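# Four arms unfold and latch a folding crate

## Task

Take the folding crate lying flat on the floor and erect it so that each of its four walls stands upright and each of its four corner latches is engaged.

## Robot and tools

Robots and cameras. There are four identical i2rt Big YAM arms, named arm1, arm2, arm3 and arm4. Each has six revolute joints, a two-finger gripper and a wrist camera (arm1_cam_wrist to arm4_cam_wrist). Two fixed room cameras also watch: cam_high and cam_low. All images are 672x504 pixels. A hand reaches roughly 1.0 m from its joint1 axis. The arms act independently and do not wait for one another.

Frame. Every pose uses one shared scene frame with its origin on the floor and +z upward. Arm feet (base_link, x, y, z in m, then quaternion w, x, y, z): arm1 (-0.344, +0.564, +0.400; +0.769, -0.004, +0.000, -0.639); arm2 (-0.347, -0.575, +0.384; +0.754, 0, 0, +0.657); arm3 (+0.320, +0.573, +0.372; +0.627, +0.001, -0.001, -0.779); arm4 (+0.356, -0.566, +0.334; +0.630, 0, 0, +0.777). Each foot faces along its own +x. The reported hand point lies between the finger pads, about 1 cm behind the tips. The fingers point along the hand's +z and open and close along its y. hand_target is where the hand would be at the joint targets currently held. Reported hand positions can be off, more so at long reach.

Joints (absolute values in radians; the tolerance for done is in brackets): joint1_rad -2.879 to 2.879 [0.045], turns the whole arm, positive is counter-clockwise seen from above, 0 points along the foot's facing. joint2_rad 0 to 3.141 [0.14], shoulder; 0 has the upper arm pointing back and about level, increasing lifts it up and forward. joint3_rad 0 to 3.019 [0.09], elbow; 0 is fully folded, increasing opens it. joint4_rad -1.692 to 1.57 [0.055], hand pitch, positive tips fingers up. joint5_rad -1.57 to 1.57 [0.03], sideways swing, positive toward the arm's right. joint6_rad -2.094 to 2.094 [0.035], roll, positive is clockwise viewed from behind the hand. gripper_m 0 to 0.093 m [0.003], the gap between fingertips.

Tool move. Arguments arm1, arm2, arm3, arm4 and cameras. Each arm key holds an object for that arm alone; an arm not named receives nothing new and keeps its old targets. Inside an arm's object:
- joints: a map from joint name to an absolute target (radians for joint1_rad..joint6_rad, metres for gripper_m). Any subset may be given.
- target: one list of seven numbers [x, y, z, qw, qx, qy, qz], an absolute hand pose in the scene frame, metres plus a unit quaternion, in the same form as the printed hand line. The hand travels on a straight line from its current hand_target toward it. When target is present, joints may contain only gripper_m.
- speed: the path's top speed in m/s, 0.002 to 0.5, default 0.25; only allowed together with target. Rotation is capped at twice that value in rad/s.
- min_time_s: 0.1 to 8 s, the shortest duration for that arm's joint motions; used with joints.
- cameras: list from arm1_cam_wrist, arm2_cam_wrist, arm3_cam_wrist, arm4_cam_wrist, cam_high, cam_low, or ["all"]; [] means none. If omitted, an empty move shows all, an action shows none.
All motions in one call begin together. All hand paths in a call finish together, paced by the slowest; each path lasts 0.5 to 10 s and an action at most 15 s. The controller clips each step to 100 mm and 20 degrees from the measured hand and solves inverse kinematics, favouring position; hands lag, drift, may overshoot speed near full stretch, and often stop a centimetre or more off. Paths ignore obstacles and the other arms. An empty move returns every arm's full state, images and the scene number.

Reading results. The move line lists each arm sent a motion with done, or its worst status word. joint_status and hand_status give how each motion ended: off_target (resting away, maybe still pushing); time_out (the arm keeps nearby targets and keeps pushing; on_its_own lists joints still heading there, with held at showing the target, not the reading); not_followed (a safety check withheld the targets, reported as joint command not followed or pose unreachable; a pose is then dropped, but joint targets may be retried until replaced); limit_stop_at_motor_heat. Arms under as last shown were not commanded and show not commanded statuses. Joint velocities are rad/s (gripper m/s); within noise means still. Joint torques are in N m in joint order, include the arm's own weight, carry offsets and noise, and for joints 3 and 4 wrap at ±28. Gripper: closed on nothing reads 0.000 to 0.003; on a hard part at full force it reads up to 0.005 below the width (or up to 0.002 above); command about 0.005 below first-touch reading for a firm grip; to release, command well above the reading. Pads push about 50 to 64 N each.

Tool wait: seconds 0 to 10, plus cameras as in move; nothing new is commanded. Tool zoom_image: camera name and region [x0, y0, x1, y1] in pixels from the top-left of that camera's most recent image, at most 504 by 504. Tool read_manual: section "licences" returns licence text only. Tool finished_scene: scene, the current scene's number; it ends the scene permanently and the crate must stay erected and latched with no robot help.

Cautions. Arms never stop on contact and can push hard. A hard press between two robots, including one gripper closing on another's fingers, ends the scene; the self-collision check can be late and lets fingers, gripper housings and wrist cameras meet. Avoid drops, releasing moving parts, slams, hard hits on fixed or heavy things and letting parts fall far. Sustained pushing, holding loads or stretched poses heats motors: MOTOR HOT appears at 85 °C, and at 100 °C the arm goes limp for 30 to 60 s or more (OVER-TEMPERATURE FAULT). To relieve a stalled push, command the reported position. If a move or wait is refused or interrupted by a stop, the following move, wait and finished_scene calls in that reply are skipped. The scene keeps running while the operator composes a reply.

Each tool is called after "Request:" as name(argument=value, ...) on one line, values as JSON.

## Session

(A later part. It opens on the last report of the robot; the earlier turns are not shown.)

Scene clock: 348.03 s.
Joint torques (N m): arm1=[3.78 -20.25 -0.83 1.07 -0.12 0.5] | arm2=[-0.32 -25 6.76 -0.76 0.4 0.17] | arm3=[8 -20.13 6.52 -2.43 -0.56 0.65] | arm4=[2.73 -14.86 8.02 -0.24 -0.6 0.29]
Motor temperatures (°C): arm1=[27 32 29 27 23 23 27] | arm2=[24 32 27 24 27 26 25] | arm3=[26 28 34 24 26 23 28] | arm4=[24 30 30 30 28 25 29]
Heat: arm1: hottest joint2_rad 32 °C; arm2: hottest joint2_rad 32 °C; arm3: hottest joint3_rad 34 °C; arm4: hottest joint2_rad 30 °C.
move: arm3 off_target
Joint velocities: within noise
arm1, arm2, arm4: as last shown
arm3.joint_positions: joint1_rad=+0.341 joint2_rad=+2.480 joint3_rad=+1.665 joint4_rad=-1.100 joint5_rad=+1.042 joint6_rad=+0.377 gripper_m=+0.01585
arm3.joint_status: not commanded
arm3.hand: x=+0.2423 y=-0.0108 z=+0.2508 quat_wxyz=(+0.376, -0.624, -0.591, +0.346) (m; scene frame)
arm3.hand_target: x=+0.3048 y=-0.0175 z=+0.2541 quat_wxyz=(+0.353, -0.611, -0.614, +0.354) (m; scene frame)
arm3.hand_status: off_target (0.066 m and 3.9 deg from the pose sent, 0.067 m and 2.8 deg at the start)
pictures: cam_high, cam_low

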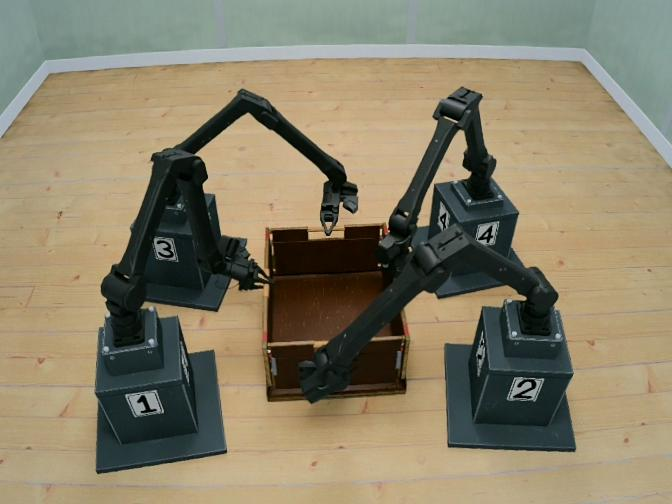

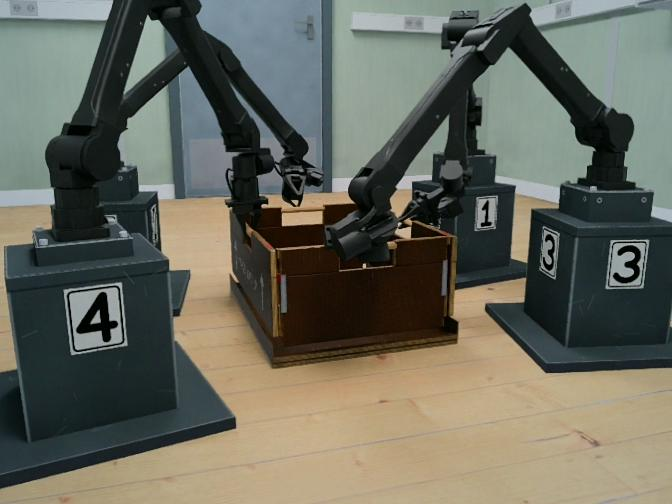

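Request:
move(arm3={"target": [0.215, -0.020, 0.245, -0.3536, 0.6124, 0.6124, -0.3536], "speed": 0.08}, cameras=["cam_high", "cam_low"])

Request:
zoom_image(camera="cam_low", region=[215, 170, 475, 380])

Request:
zoom_image(camera="cam_high", region=[240, 200, 430, 420])

Scene clock: 351.03 s.
Joint torques (N m): arm1=[3.9 -19.31 -0.77 1.03 -0.07 0.45] | arm2=[-0.26 -25.05 6.76 -0.75 0.4 0.17] | arm3=[-2.49 -19.72 4.72 2.35 0.49 -0.58] | arm4=[2.78 -14.8 8.03 -0.24 -0.6 0.29]
Motor temperatures (°C): arm1=[27 32 29 27 23 23 27] | arm2=[24 32 27 24 27 26 25] | arm3=[26 28 33 24 26 23 28] | arm4=[24 30 30 30 28 25 29]
Heat: arm1: hottest joint2_rad 32 °C; arm2: hottest joint2_rad 32 °C; arm3: hottest joint3_rad 33 °C; arm4: hottest joint2_rad 30 °C.
move: arm3 off_target
Joint velocities: within noise
arm1, arm2, arm4: as last shown
arm3.joint_positions: joint1_rad=+0.333 joint2_rad=+2.435 joint3_rad=+1.582 joint4_rad=-0.925 joint5_rad=+1.045 joint6_rad=+0.248 gripper_m=+0.01584
arm3.joint_status: not commanded
arm3.hand: x=+0.2378 y=-0.0124 z=+0.2504 quat_wxyz=(+0.354, -0.615, -0.608, +0.357) (m; scene frame)
arm3.hand_target: x=+0.2217 y=-0.0184 z=+0.2450 quat_wxyz=(+0.353, -0.613, -0.613, +0.351) (m; scene frame)
arm3.hand_status: off_target (0.025 m and 0.7 deg from the pose sent, 0.029 m and 3.9 deg at the start)
pictures: cam_high, cam_low

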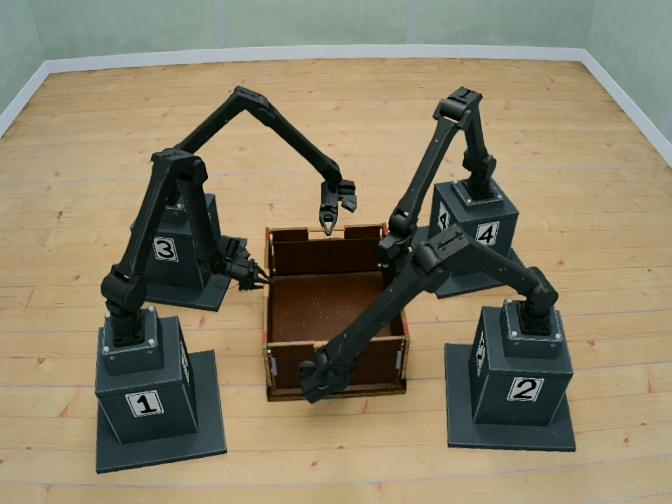

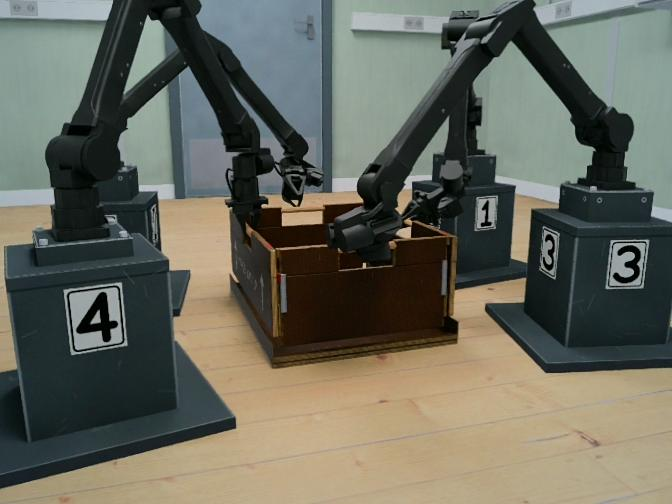

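Scaled by 1.938 from the camera's 672x504 image, which has a finer 960x720 frame.

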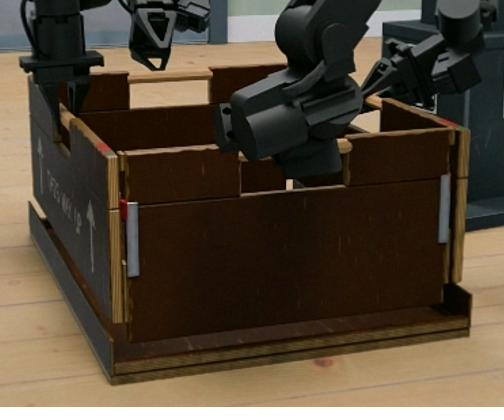

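Scaled by 2.291 from the camera's 672x504 image, which has a finer 960x720 frame.

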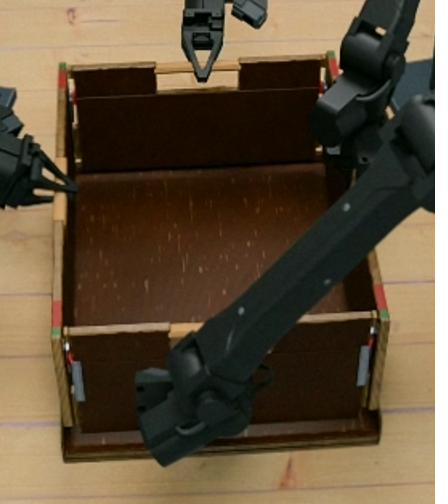

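Request:
move(arm3={"target": [0.240, -0.020, 0.249, -0.3536, 0.6124, 0.6124, -0.3536], "speed": 0.08}, arm1={"target": [-0.012, 0.194, 0.237, 0, 0, 0.866, -0.5], "speed": 0.08}, arm4={"target": [-0.025, -0.213, 0.235, 0, 1, 0, 0], "speed": 0.08}, cameras=["cam_high", "cam_low"])

Request:
zoom_image(camera="cam_high", region=[240, 200, 430, 420])

Scene clock: 354.67 s.
Joint torques (N m): arm1=[1.08 -19.14 0.8 1.74 -0.73 0.11] | arm2=[-0.32 -25.05 6.78 -0.75 0.4 0.17] | arm3=[-0.67 -18.73 6.42 -0.39 0.52 -0.05] | arm4=[1.85 -16.67 9.01 -1.36 -0.57 0.2]
Motor temperatures (°C): arm1=[27 32 29 27 23 23 27] | arm2=[24 32 27 24 27 26 25] | arm3=[26 28 33 24 26 23 28] | arm4=[24 30 30 30 28 25 29]
Heat: arm1: hottest joint2_rad 32 °C; arm2: hottest joint2_rad 32 °C; arm3: hottest joint3_rad 33 °C; arm4: hottest joint2_rad 30 °C.
move: arm1 off_target; arm3 done; arm4 done
Joint velocities: within noise
arm1.joint_positions: joint1_rad=+0.792 joint2_rad=+2.341 joint3_rad=+0.802 joint4_rad=+0.713 joint5_rad=+0.833 joint6_rad=-0.908 gripper_m=+0.01633
arm1.joint_status: not commanded
arm1.hand: x=-0.0230 y=+0.1898 z=+0.2330 quat_wxyz=(+0.016, -0.011, -0.863, +0.505) (m; scene frame)
arm1.hand_target: x=-0.0121 y=+0.1942 z=+0.2366 quat_wxyz=(+0.000, +0.000, -0.866, +0.500) (m; scene frame)
arm1.hand_status: off_target (0.012 m and 2.4 deg from the pose sent, 0.012 m and 2.8 deg at the start)
arm2.joint_positions: joint1_rad=+0.408 joint2_rad=+2.455 joint3_rad=+1.622 joint4_rad=-1.206 joint5_rad=+0.995 joint6_rad=+0.482 gripper_m=+0.04989
arm2.joint_status: not commanded
arm2.hand: x=-0.3500 y=-0.0170 z=+0.2692 quat_wxyz=(-0.345, +0.623, -0.595, +0.372) (m; scene frame)
arm2.hand_target: x=-0.3536 y=+0.0004 z=+0.2902 quat_wxyz=(-0.355, +0.614, -0.610, +0.352) (m; scene frame)
arm2.hand_status: not commanded
arm3.joint_positions: joint1_rad=+0.333 joint2_rad=+2.435 joint3_rad=+1.582 joint4_rad=-0.929 joint5_rad=+1.043 joint6_rad=+0.253 gripper_m=+0.01584
arm3.joint_status: not commanded
arm3.hand: x=+0.2379 y=-0.0116 z=+0.2503 quat_wxyz=(+0.355, -0.615, -0.607, +0.356) (m; scene frame)
arm3.hand_target: x=+0.2400 y=-0.0198 z=+0.2490 quat_wxyz=(+0.353, -0.612, -0.612, +0.354) (m; scene frame)
arm3.hand_status: done (0.009 m and 0.8 deg from the pose sent, 0.008 m and 0.7 deg at the start)
arm4.joint_positions: joint1_rad=+0.614 joint2_rad=+2.053 joint3_rad=+1.210 joint4_rad=-0.706 joint5_rad=+0.013 joint6_rad=-0.756 gripper_m=+0.01663
arm4.joint_status: not commanded
arm4.hand: x=-0.0210 y=-0.2122 z=+0.2358 quat_wxyz=(-0.012, +1.000, +0.003, -0.004) (m; scene frame)
arm4.hand_target: x=-0.0250 y=-0.2122 z=+0.2347 quat_wxyz=(-0.001, +1.000, -0.001, -0.001) (m; scene frame)
arm4.hand_status: done (0.004 m and 1.5 deg from the pose sent, 0.004 m and 1.7 deg at the start)
pictures: cam_high, cam_low

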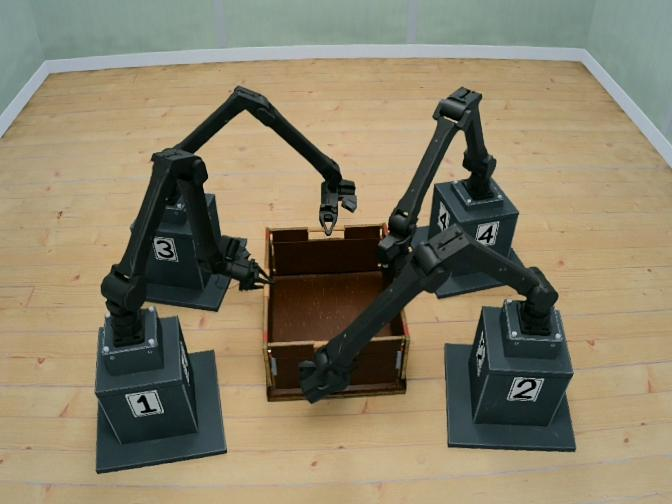

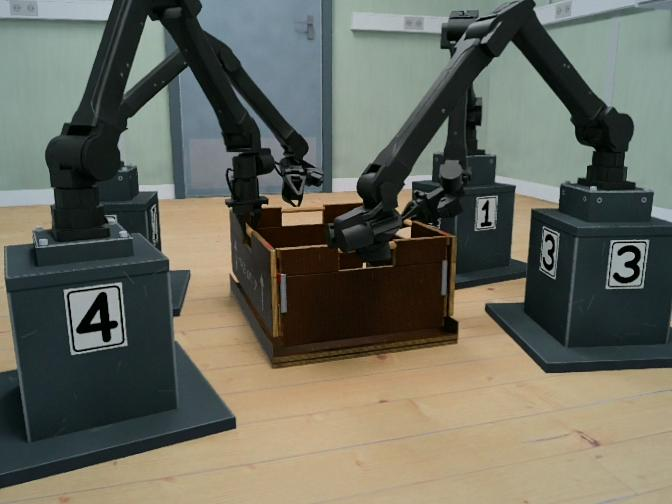

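Scaled by 2.291 from the camera's 672x504 image, which has a finer 960x720 frame.

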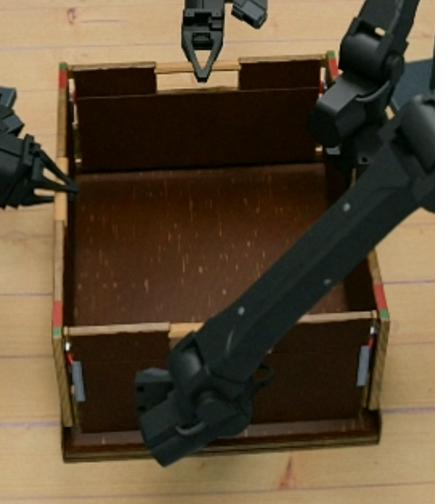

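Request:
move(arm3={"joints": {"gripper_m": 0.045}}, arm1={"joints": {"gripper_m": 0.026}}, arm4={"joints": {"gripper_m": 0.026}}, cameras=["all"])

Request:
zoom_image(camera="cam_high", region=[240, 200, 430, 420])

Request:
zoom_image(camera="cam_low", region=[215, 170, 475, 380])

Scene clock: 357.73 s.
Joint torques (N m): arm1=[0.73 -19.19 0.96 1.78 0.32 0.16] | arm2=[-0.32 -25.05 6.76 -0.75 0.4 0.17] | arm3=[-0.62 -18.9 6.53 -0.34 0.5 0.05] | arm4=[1.9 -16.67 9.01 -0.77 -0.23 0.19]
Motor temperatures (°C): arm1=[27 32 29 27 23 23 27] | arm2=[24 32 27 24 27 26 25] | arm3=[26 29 33 24 26 23 28] | arm4=[24 30 30 30 28 25 29]
Heat: arm1: hottest joint2_rad 32 °C; arm2: hottest joint2_rad 32 °C; arm3: hottest joint3_rad 33 °C; arm4: hottest joint2_rad 30 °C.
move: arm1 done; arm3 done; arm4 done
Joint velocities: within noise
arm1.joint_positions: joint1_rad=+0.803 joint2_rad=+2.335 joint3_rad=+0.801 joint4_rad=+0.713 joint5_rad=+0.798 joint6_rad=-0.908 gripper_m=+0.02595
arm1.joint_status: all done
arm1.hand: x=-0.0133 y=+0.1946 z=+0.2322 quat_wxyz=(+0.000, +0.000, -0.868, +0.497) (m; scene frame)
arm1.hand_target: x=-0.0070 y=+0.1978 z=+0.2361 quat_wxyz=(-0.006, +0.006, -0.867, +0.498) (m; scene frame)
arm1.hand_status: not commanded
arm2: as last shown
arm3.joint_positions: joint1_rad=+0.324 joint2_rad=+2.435 joint3_rad=+1.582 joint4_rad=-0.922 joint5_rad=+1.042 joint6_rad=+0.237 gripper_m=+0.04482
arm3.joint_status: all done
arm3.hand: x=+0.2327 y=-0.0120 z=+0.2498 quat_wxyz=(+0.356, -0.615, -0.608, +0.353) (m; scene frame)
arm3.hand_target: x=+0.2348 y=-0.0202 z=+0.2486 quat_wxyz=(+0.354, -0.614, -0.611, +0.352) (m; scene frame)
arm3.hand_status: not commanded
arm4.joint_positions: joint1_rad=+0.614 joint2_rad=+2.053 joint3_rad=+1.210 joint4_rad=-0.721 joint5_rad=+0.002 joint6_rad=-0.756 gripper_m=+0.02594
arm4.joint_status: all done
arm4.hand: x=-0.0195 y=-0.2161 z=+0.2358 quat_wxyz=(-0.003, +1.000, +0.003, -0.002) (m; scene frame)
arm4.hand_target: x=-0.0252 y=-0.2128 z=+0.2348 quat_wxyz=(+0.000, +1.000, +0.000, -0.001) (m; scene frame)
arm4.hand_status: not commanded
pictures: arm1_cam_wrist, arm2_cam_wrist, arm3_cam_wrist, arm4_cam_wrist, cam_high, cam_low

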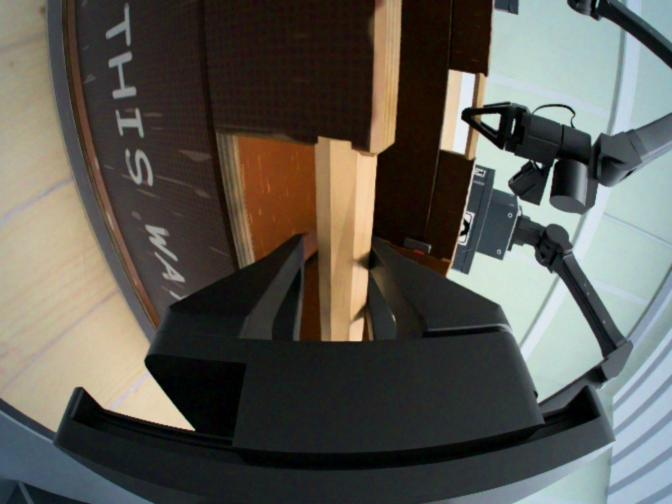

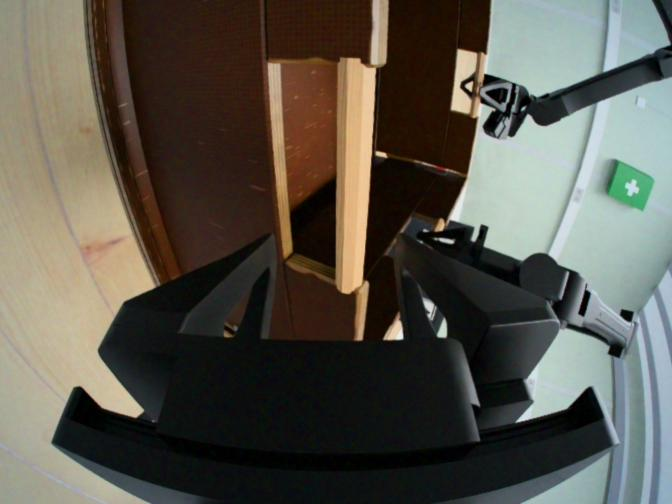

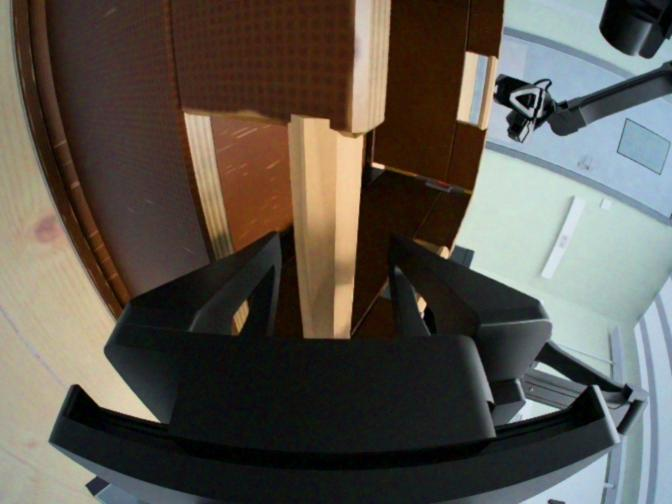

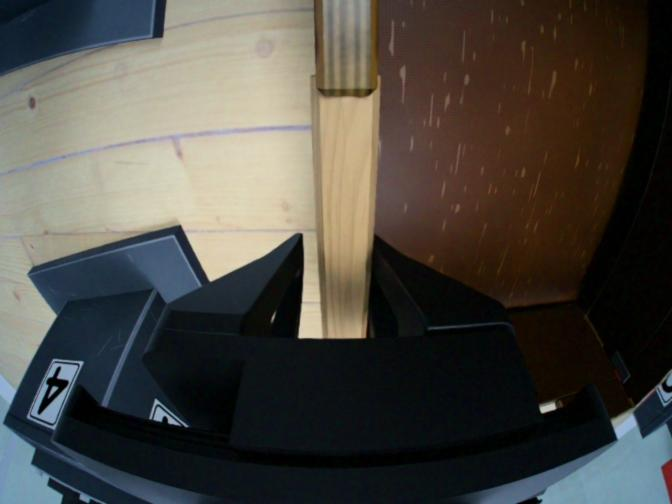

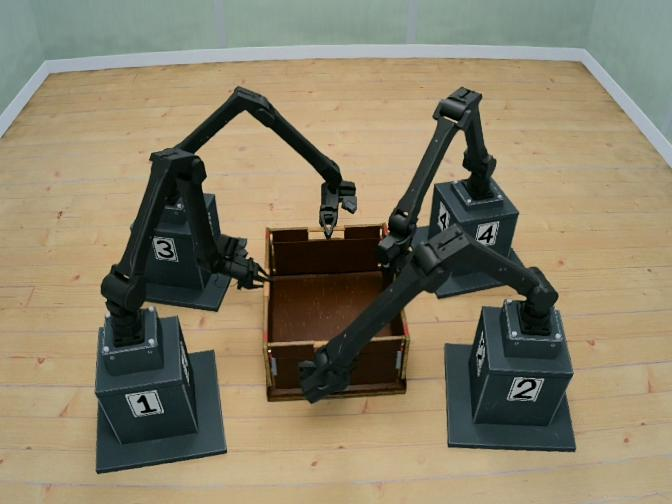

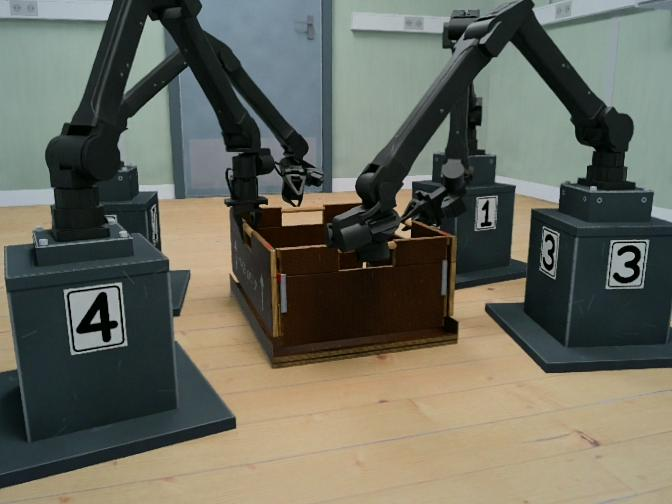

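Scaled by 2.291 from the camera's 672x504 image, which has a finer 960x720 frame.

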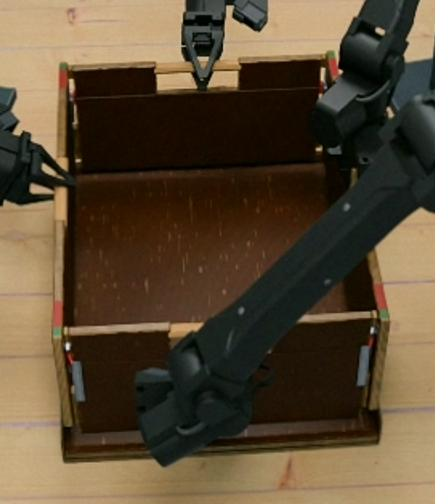

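Scaled by 1.938 from the camera's 672x504 image, which has a finer 960x720 frame.

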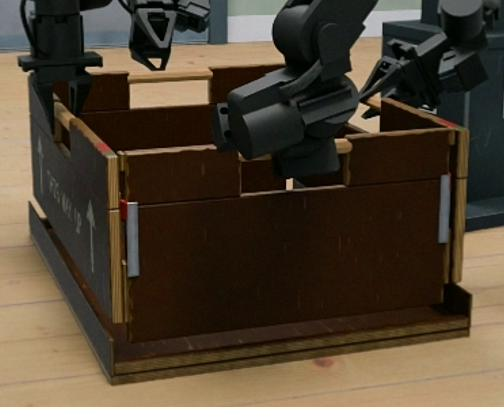

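Request:
move(arm1={"target": [-0.008, 0.290, 0.290, 0, 0, 0.866, -0.5], "speed": 0.12, "joints": {"gripper_m": 0.04}}, arm2={"target": [-0.400, 0.0, 0.380, -0.3536, 0.6124, -0.6124, 0.3536], "speed": 0.15}, arm3={"target": [0.330, -0.020, 0.305, -0.3536, 0.6124, 0.6124, -0.3536], "speed": 0.12}, arm4={"target": [-0.024, -0.216, 0.360, 0, 1, 0, 0], "speed": 0.12, "joints": {"gripper_m": 0.04}}, cameras=["all"])

Request:
zoom_image(camera="cam_high", region=[240, 200, 430, 420])

Request:
zoom_image(camera="cam_low", region=[215, 170, 475, 380])

Scene clock: 362.10 s.
Joint torques (N m): arm1=[0.62 -16.5 1.22 1.21 0.72 0.27] | arm2=[0.03 -25.58 7.65 -0.95 0.35 0.18] | arm3=[-0.38 -20.95 7.46 -1.07 0.4 0.26] | arm4=[2.26 -16.62 11.66 -0.57 -0.21 0.21]
Motor temperatures (°C): arm1=[27 32 29 27 23 23 27] | arm2=[24 32 27 24 27 26 25] | arm3=[26 29 33 24 26 23 28] | arm4=[24 30 30 30 28 25 29]
Heat: arm1: hottest joint2_rad 32 °C; arm2: hottest joint2_rad 32 °C; arm3: hottest joint3_rad 33 °C; arm4: hottest joint2_rad 30 °C.
move: arm1 done; arm2 off_target; arm3 off_target; arm4 off_target
Joint velocities: within noise
arm1.joint_positions: joint1_rad=+1.024 joint2_rad=+2.120 joint3_rad=+0.660 joint4_rad=+0.428 joint5_rad=+0.942 joint6_rad=-0.647 gripper_m=+0.03994
arm1.joint_status: all done
arm1.hand: x=-0.0116 y=+0.2863 z=+0.2865 quat_wxyz=(+0.007, +0.004, -0.866, +0.500) (m; scene frame)
arm1.hand_target: x=-0.0097 y=+0.2889 z=+0.2902 quat_wxyz=(+0.002, +0.000, -0.865, +0.501) (m; scene frame)
arm1.hand_status: done (0.006 m and 0.9 deg from the pose sent, 0.112 m and 0.4 deg at the start)
arm2.joint_positions: joint1_rad=+0.474 joint2_rad=+2.357 joint3_rad=+1.696 joint4_rad=-1.490 joint5_rad=+0.958 joint6_rad=+0.608 gripper_m=+0.04989
arm2.joint_status: not commanded
arm2.hand: x=-0.3919 y=-0.0147 z=+0.3544 quat_wxyz=(-0.342, +0.619, -0.597, +0.378) (m; scene frame)
arm2.hand_target: x=-0.3993 y=-0.0001 z=+0.3798 quat_wxyz=(-0.354, +0.612, -0.613, +0.354) (m; scene frame)
arm2.hand_status: off_target (0.031 m and 3.6 deg from the pose sent, 0.123 m and 3.3 deg at the start)
arm3.joint_positions: joint1_rad=+0.473 joint2_rad=+2.427 joint3_rad=+1.693 joint4_rad=-1.297 joint5_rad=+1.000 joint6_rad=+0.487 gripper_m=+0.04490
arm3.joint_status: not commanded
arm3.hand: x=+0.3211 y=-0.0066 z=+0.2923 quat_wxyz=(+0.370, -0.602, -0.617, +0.346) (m; scene frame)
arm3.hand_target: x=+0.3294 y=-0.0207 z=+0.3057 quat_wxyz=(+0.354, -0.612, -0.612, +0.355) (m; scene frame)
arm3.hand_status: off_target (0.020 m and 2.5 deg from the pose sent, 0.112 m and 0.7 deg at the start)
arm4.joint_positions: joint1_rad=+0.617 joint2_rad=+1.852 joint3_rad=+1.257 joint4_rad=-1.012 joint5_rad=+0.002 joint6_rad=-0.748 gripper_m=+0.03993
arm4.joint_status: all done
arm4.hand: x=-0.0104 y=-0.2266 z=+0.3481 quat_wxyz=(+0.012, +1.000, +0.001, +0.014) (m; scene frame)
arm4.hand_target: x=-0.0241 y=-0.2179 z=+0.3600 quat_wxyz=(+0.002, +1.000, -0.002, +0.002) (m; scene frame)
arm4.hand_status: off_target (0.021 m and 2.1 deg from the pose sent, 0.124 m and 0.5 deg at the start)
pictures: arm1_cam_wrist, arm2_cam_wrist, arm3_cam_wrist, arm4_cam_wrist, cam_high, cam_low

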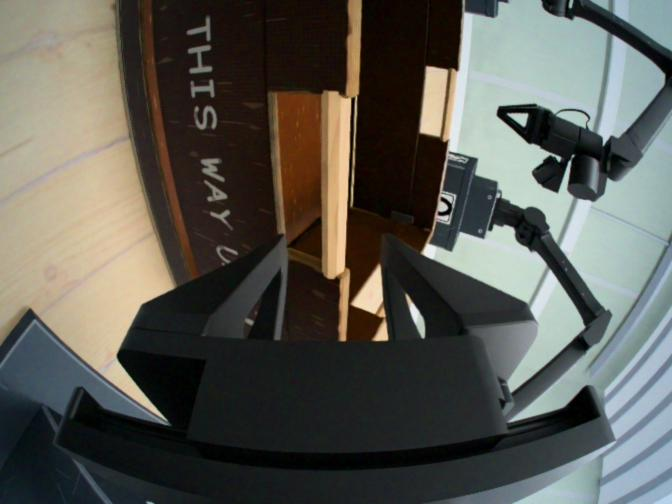

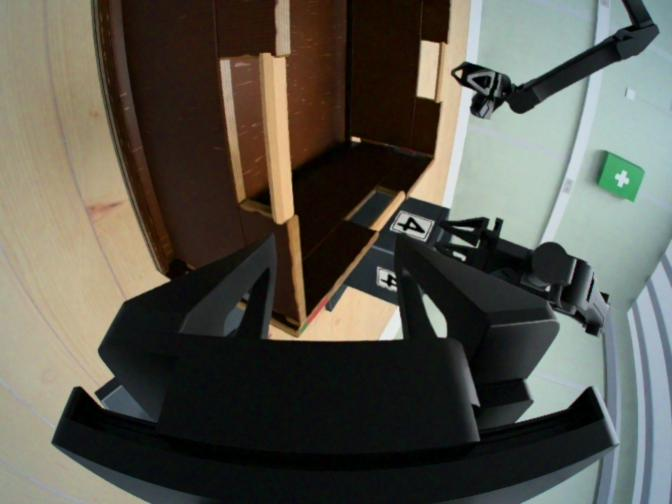

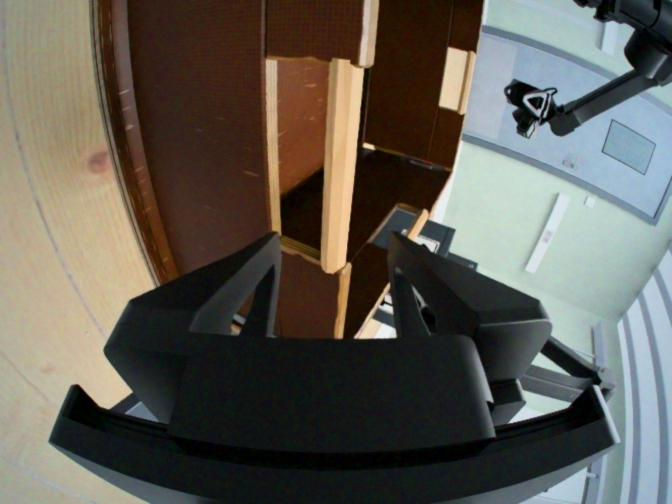

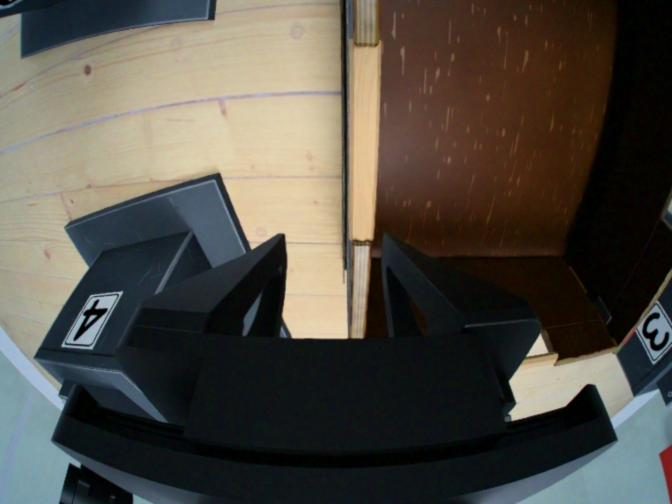

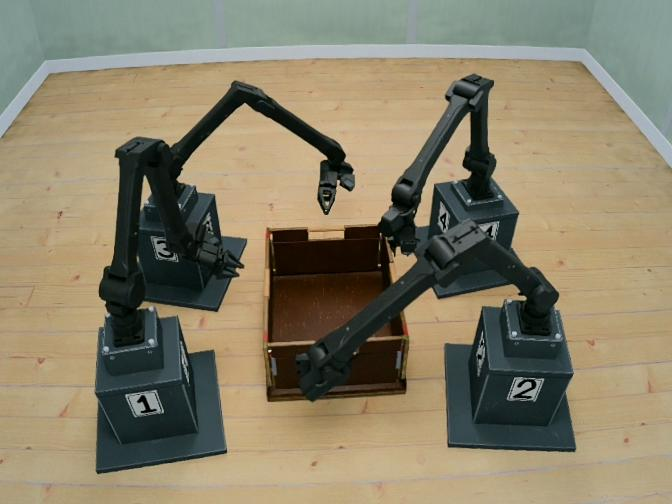

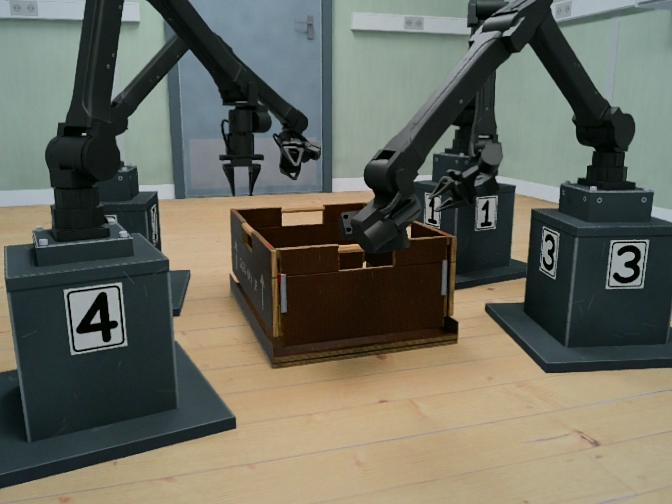

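Scaled by 2.291 from the camera's 672x504 image, which has a finer 960x720 frame.

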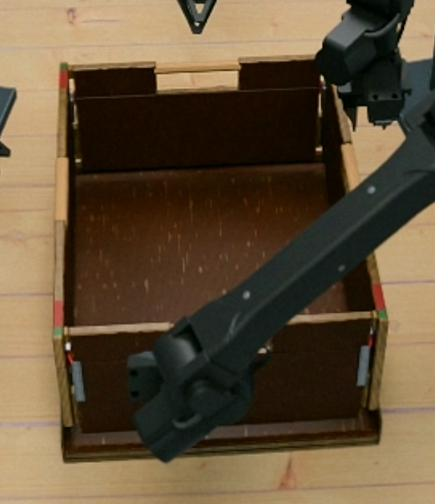

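Scaled by 1.938 from the camera's 672x504 image, which has a finer 960x720 frame.

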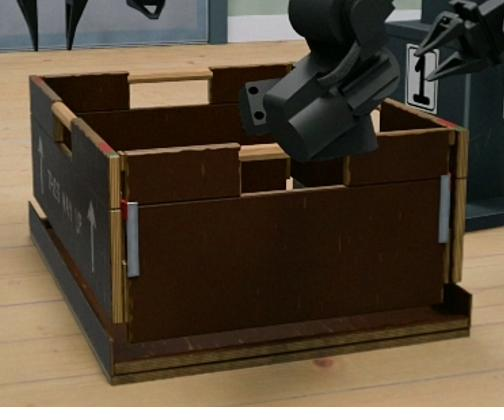

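Request:
zoom_image(camera="cam_low", region=[260, 230, 310, 290])

Request:
zoom_image(camera="cam_low", region=[425, 220, 475, 280])

Request:
zoom_image(camera="cam_high", region=[250, 325, 310, 400])

Request:
zoom_image(camera="cam_high", region=[370, 320, 420, 400])

Request:
zoom_image(camera="cam_high", region=[255, 220, 305, 280])

Scaled by 8.400 from the camera's 672x504 image, which has a finer 960x720 frame.

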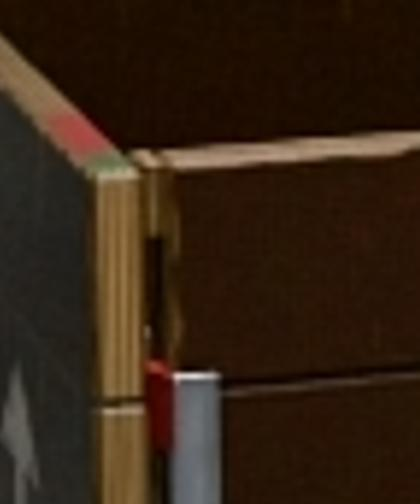

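Scaled by 8.400 from the camera's 672x504 image, which has a finer 960x720 frame.

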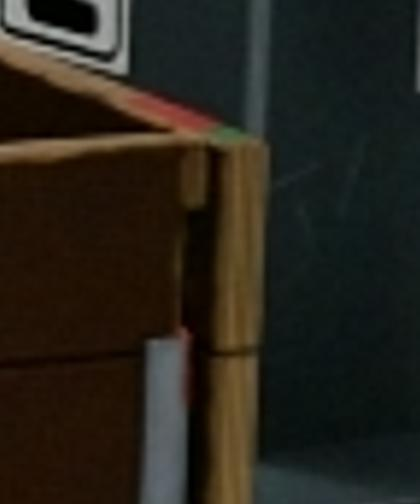

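Scaled by 6.720 from the camera's 672x504 image, which has a finer 960x720 frame.

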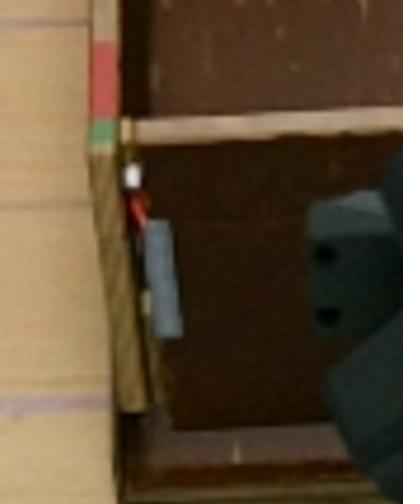

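Scaled by 6.300 from the camera's 672x504 image, which has a finer 960x720 frame.

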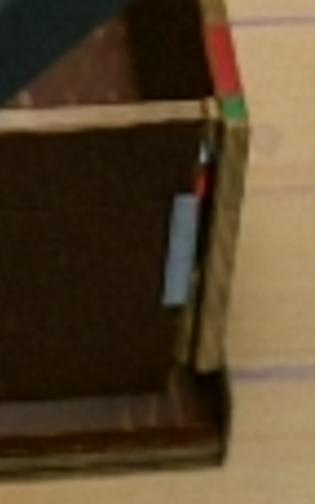

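Scaled by 8.400 from the camera's 672x504 image, which has a finer 960x720 frame.

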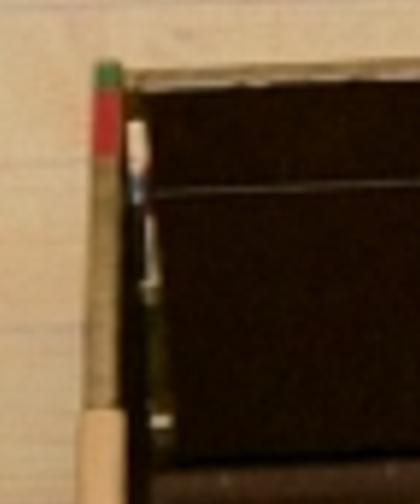

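Request:
finished_scene(scene=1)

The scene is finished: the task was done.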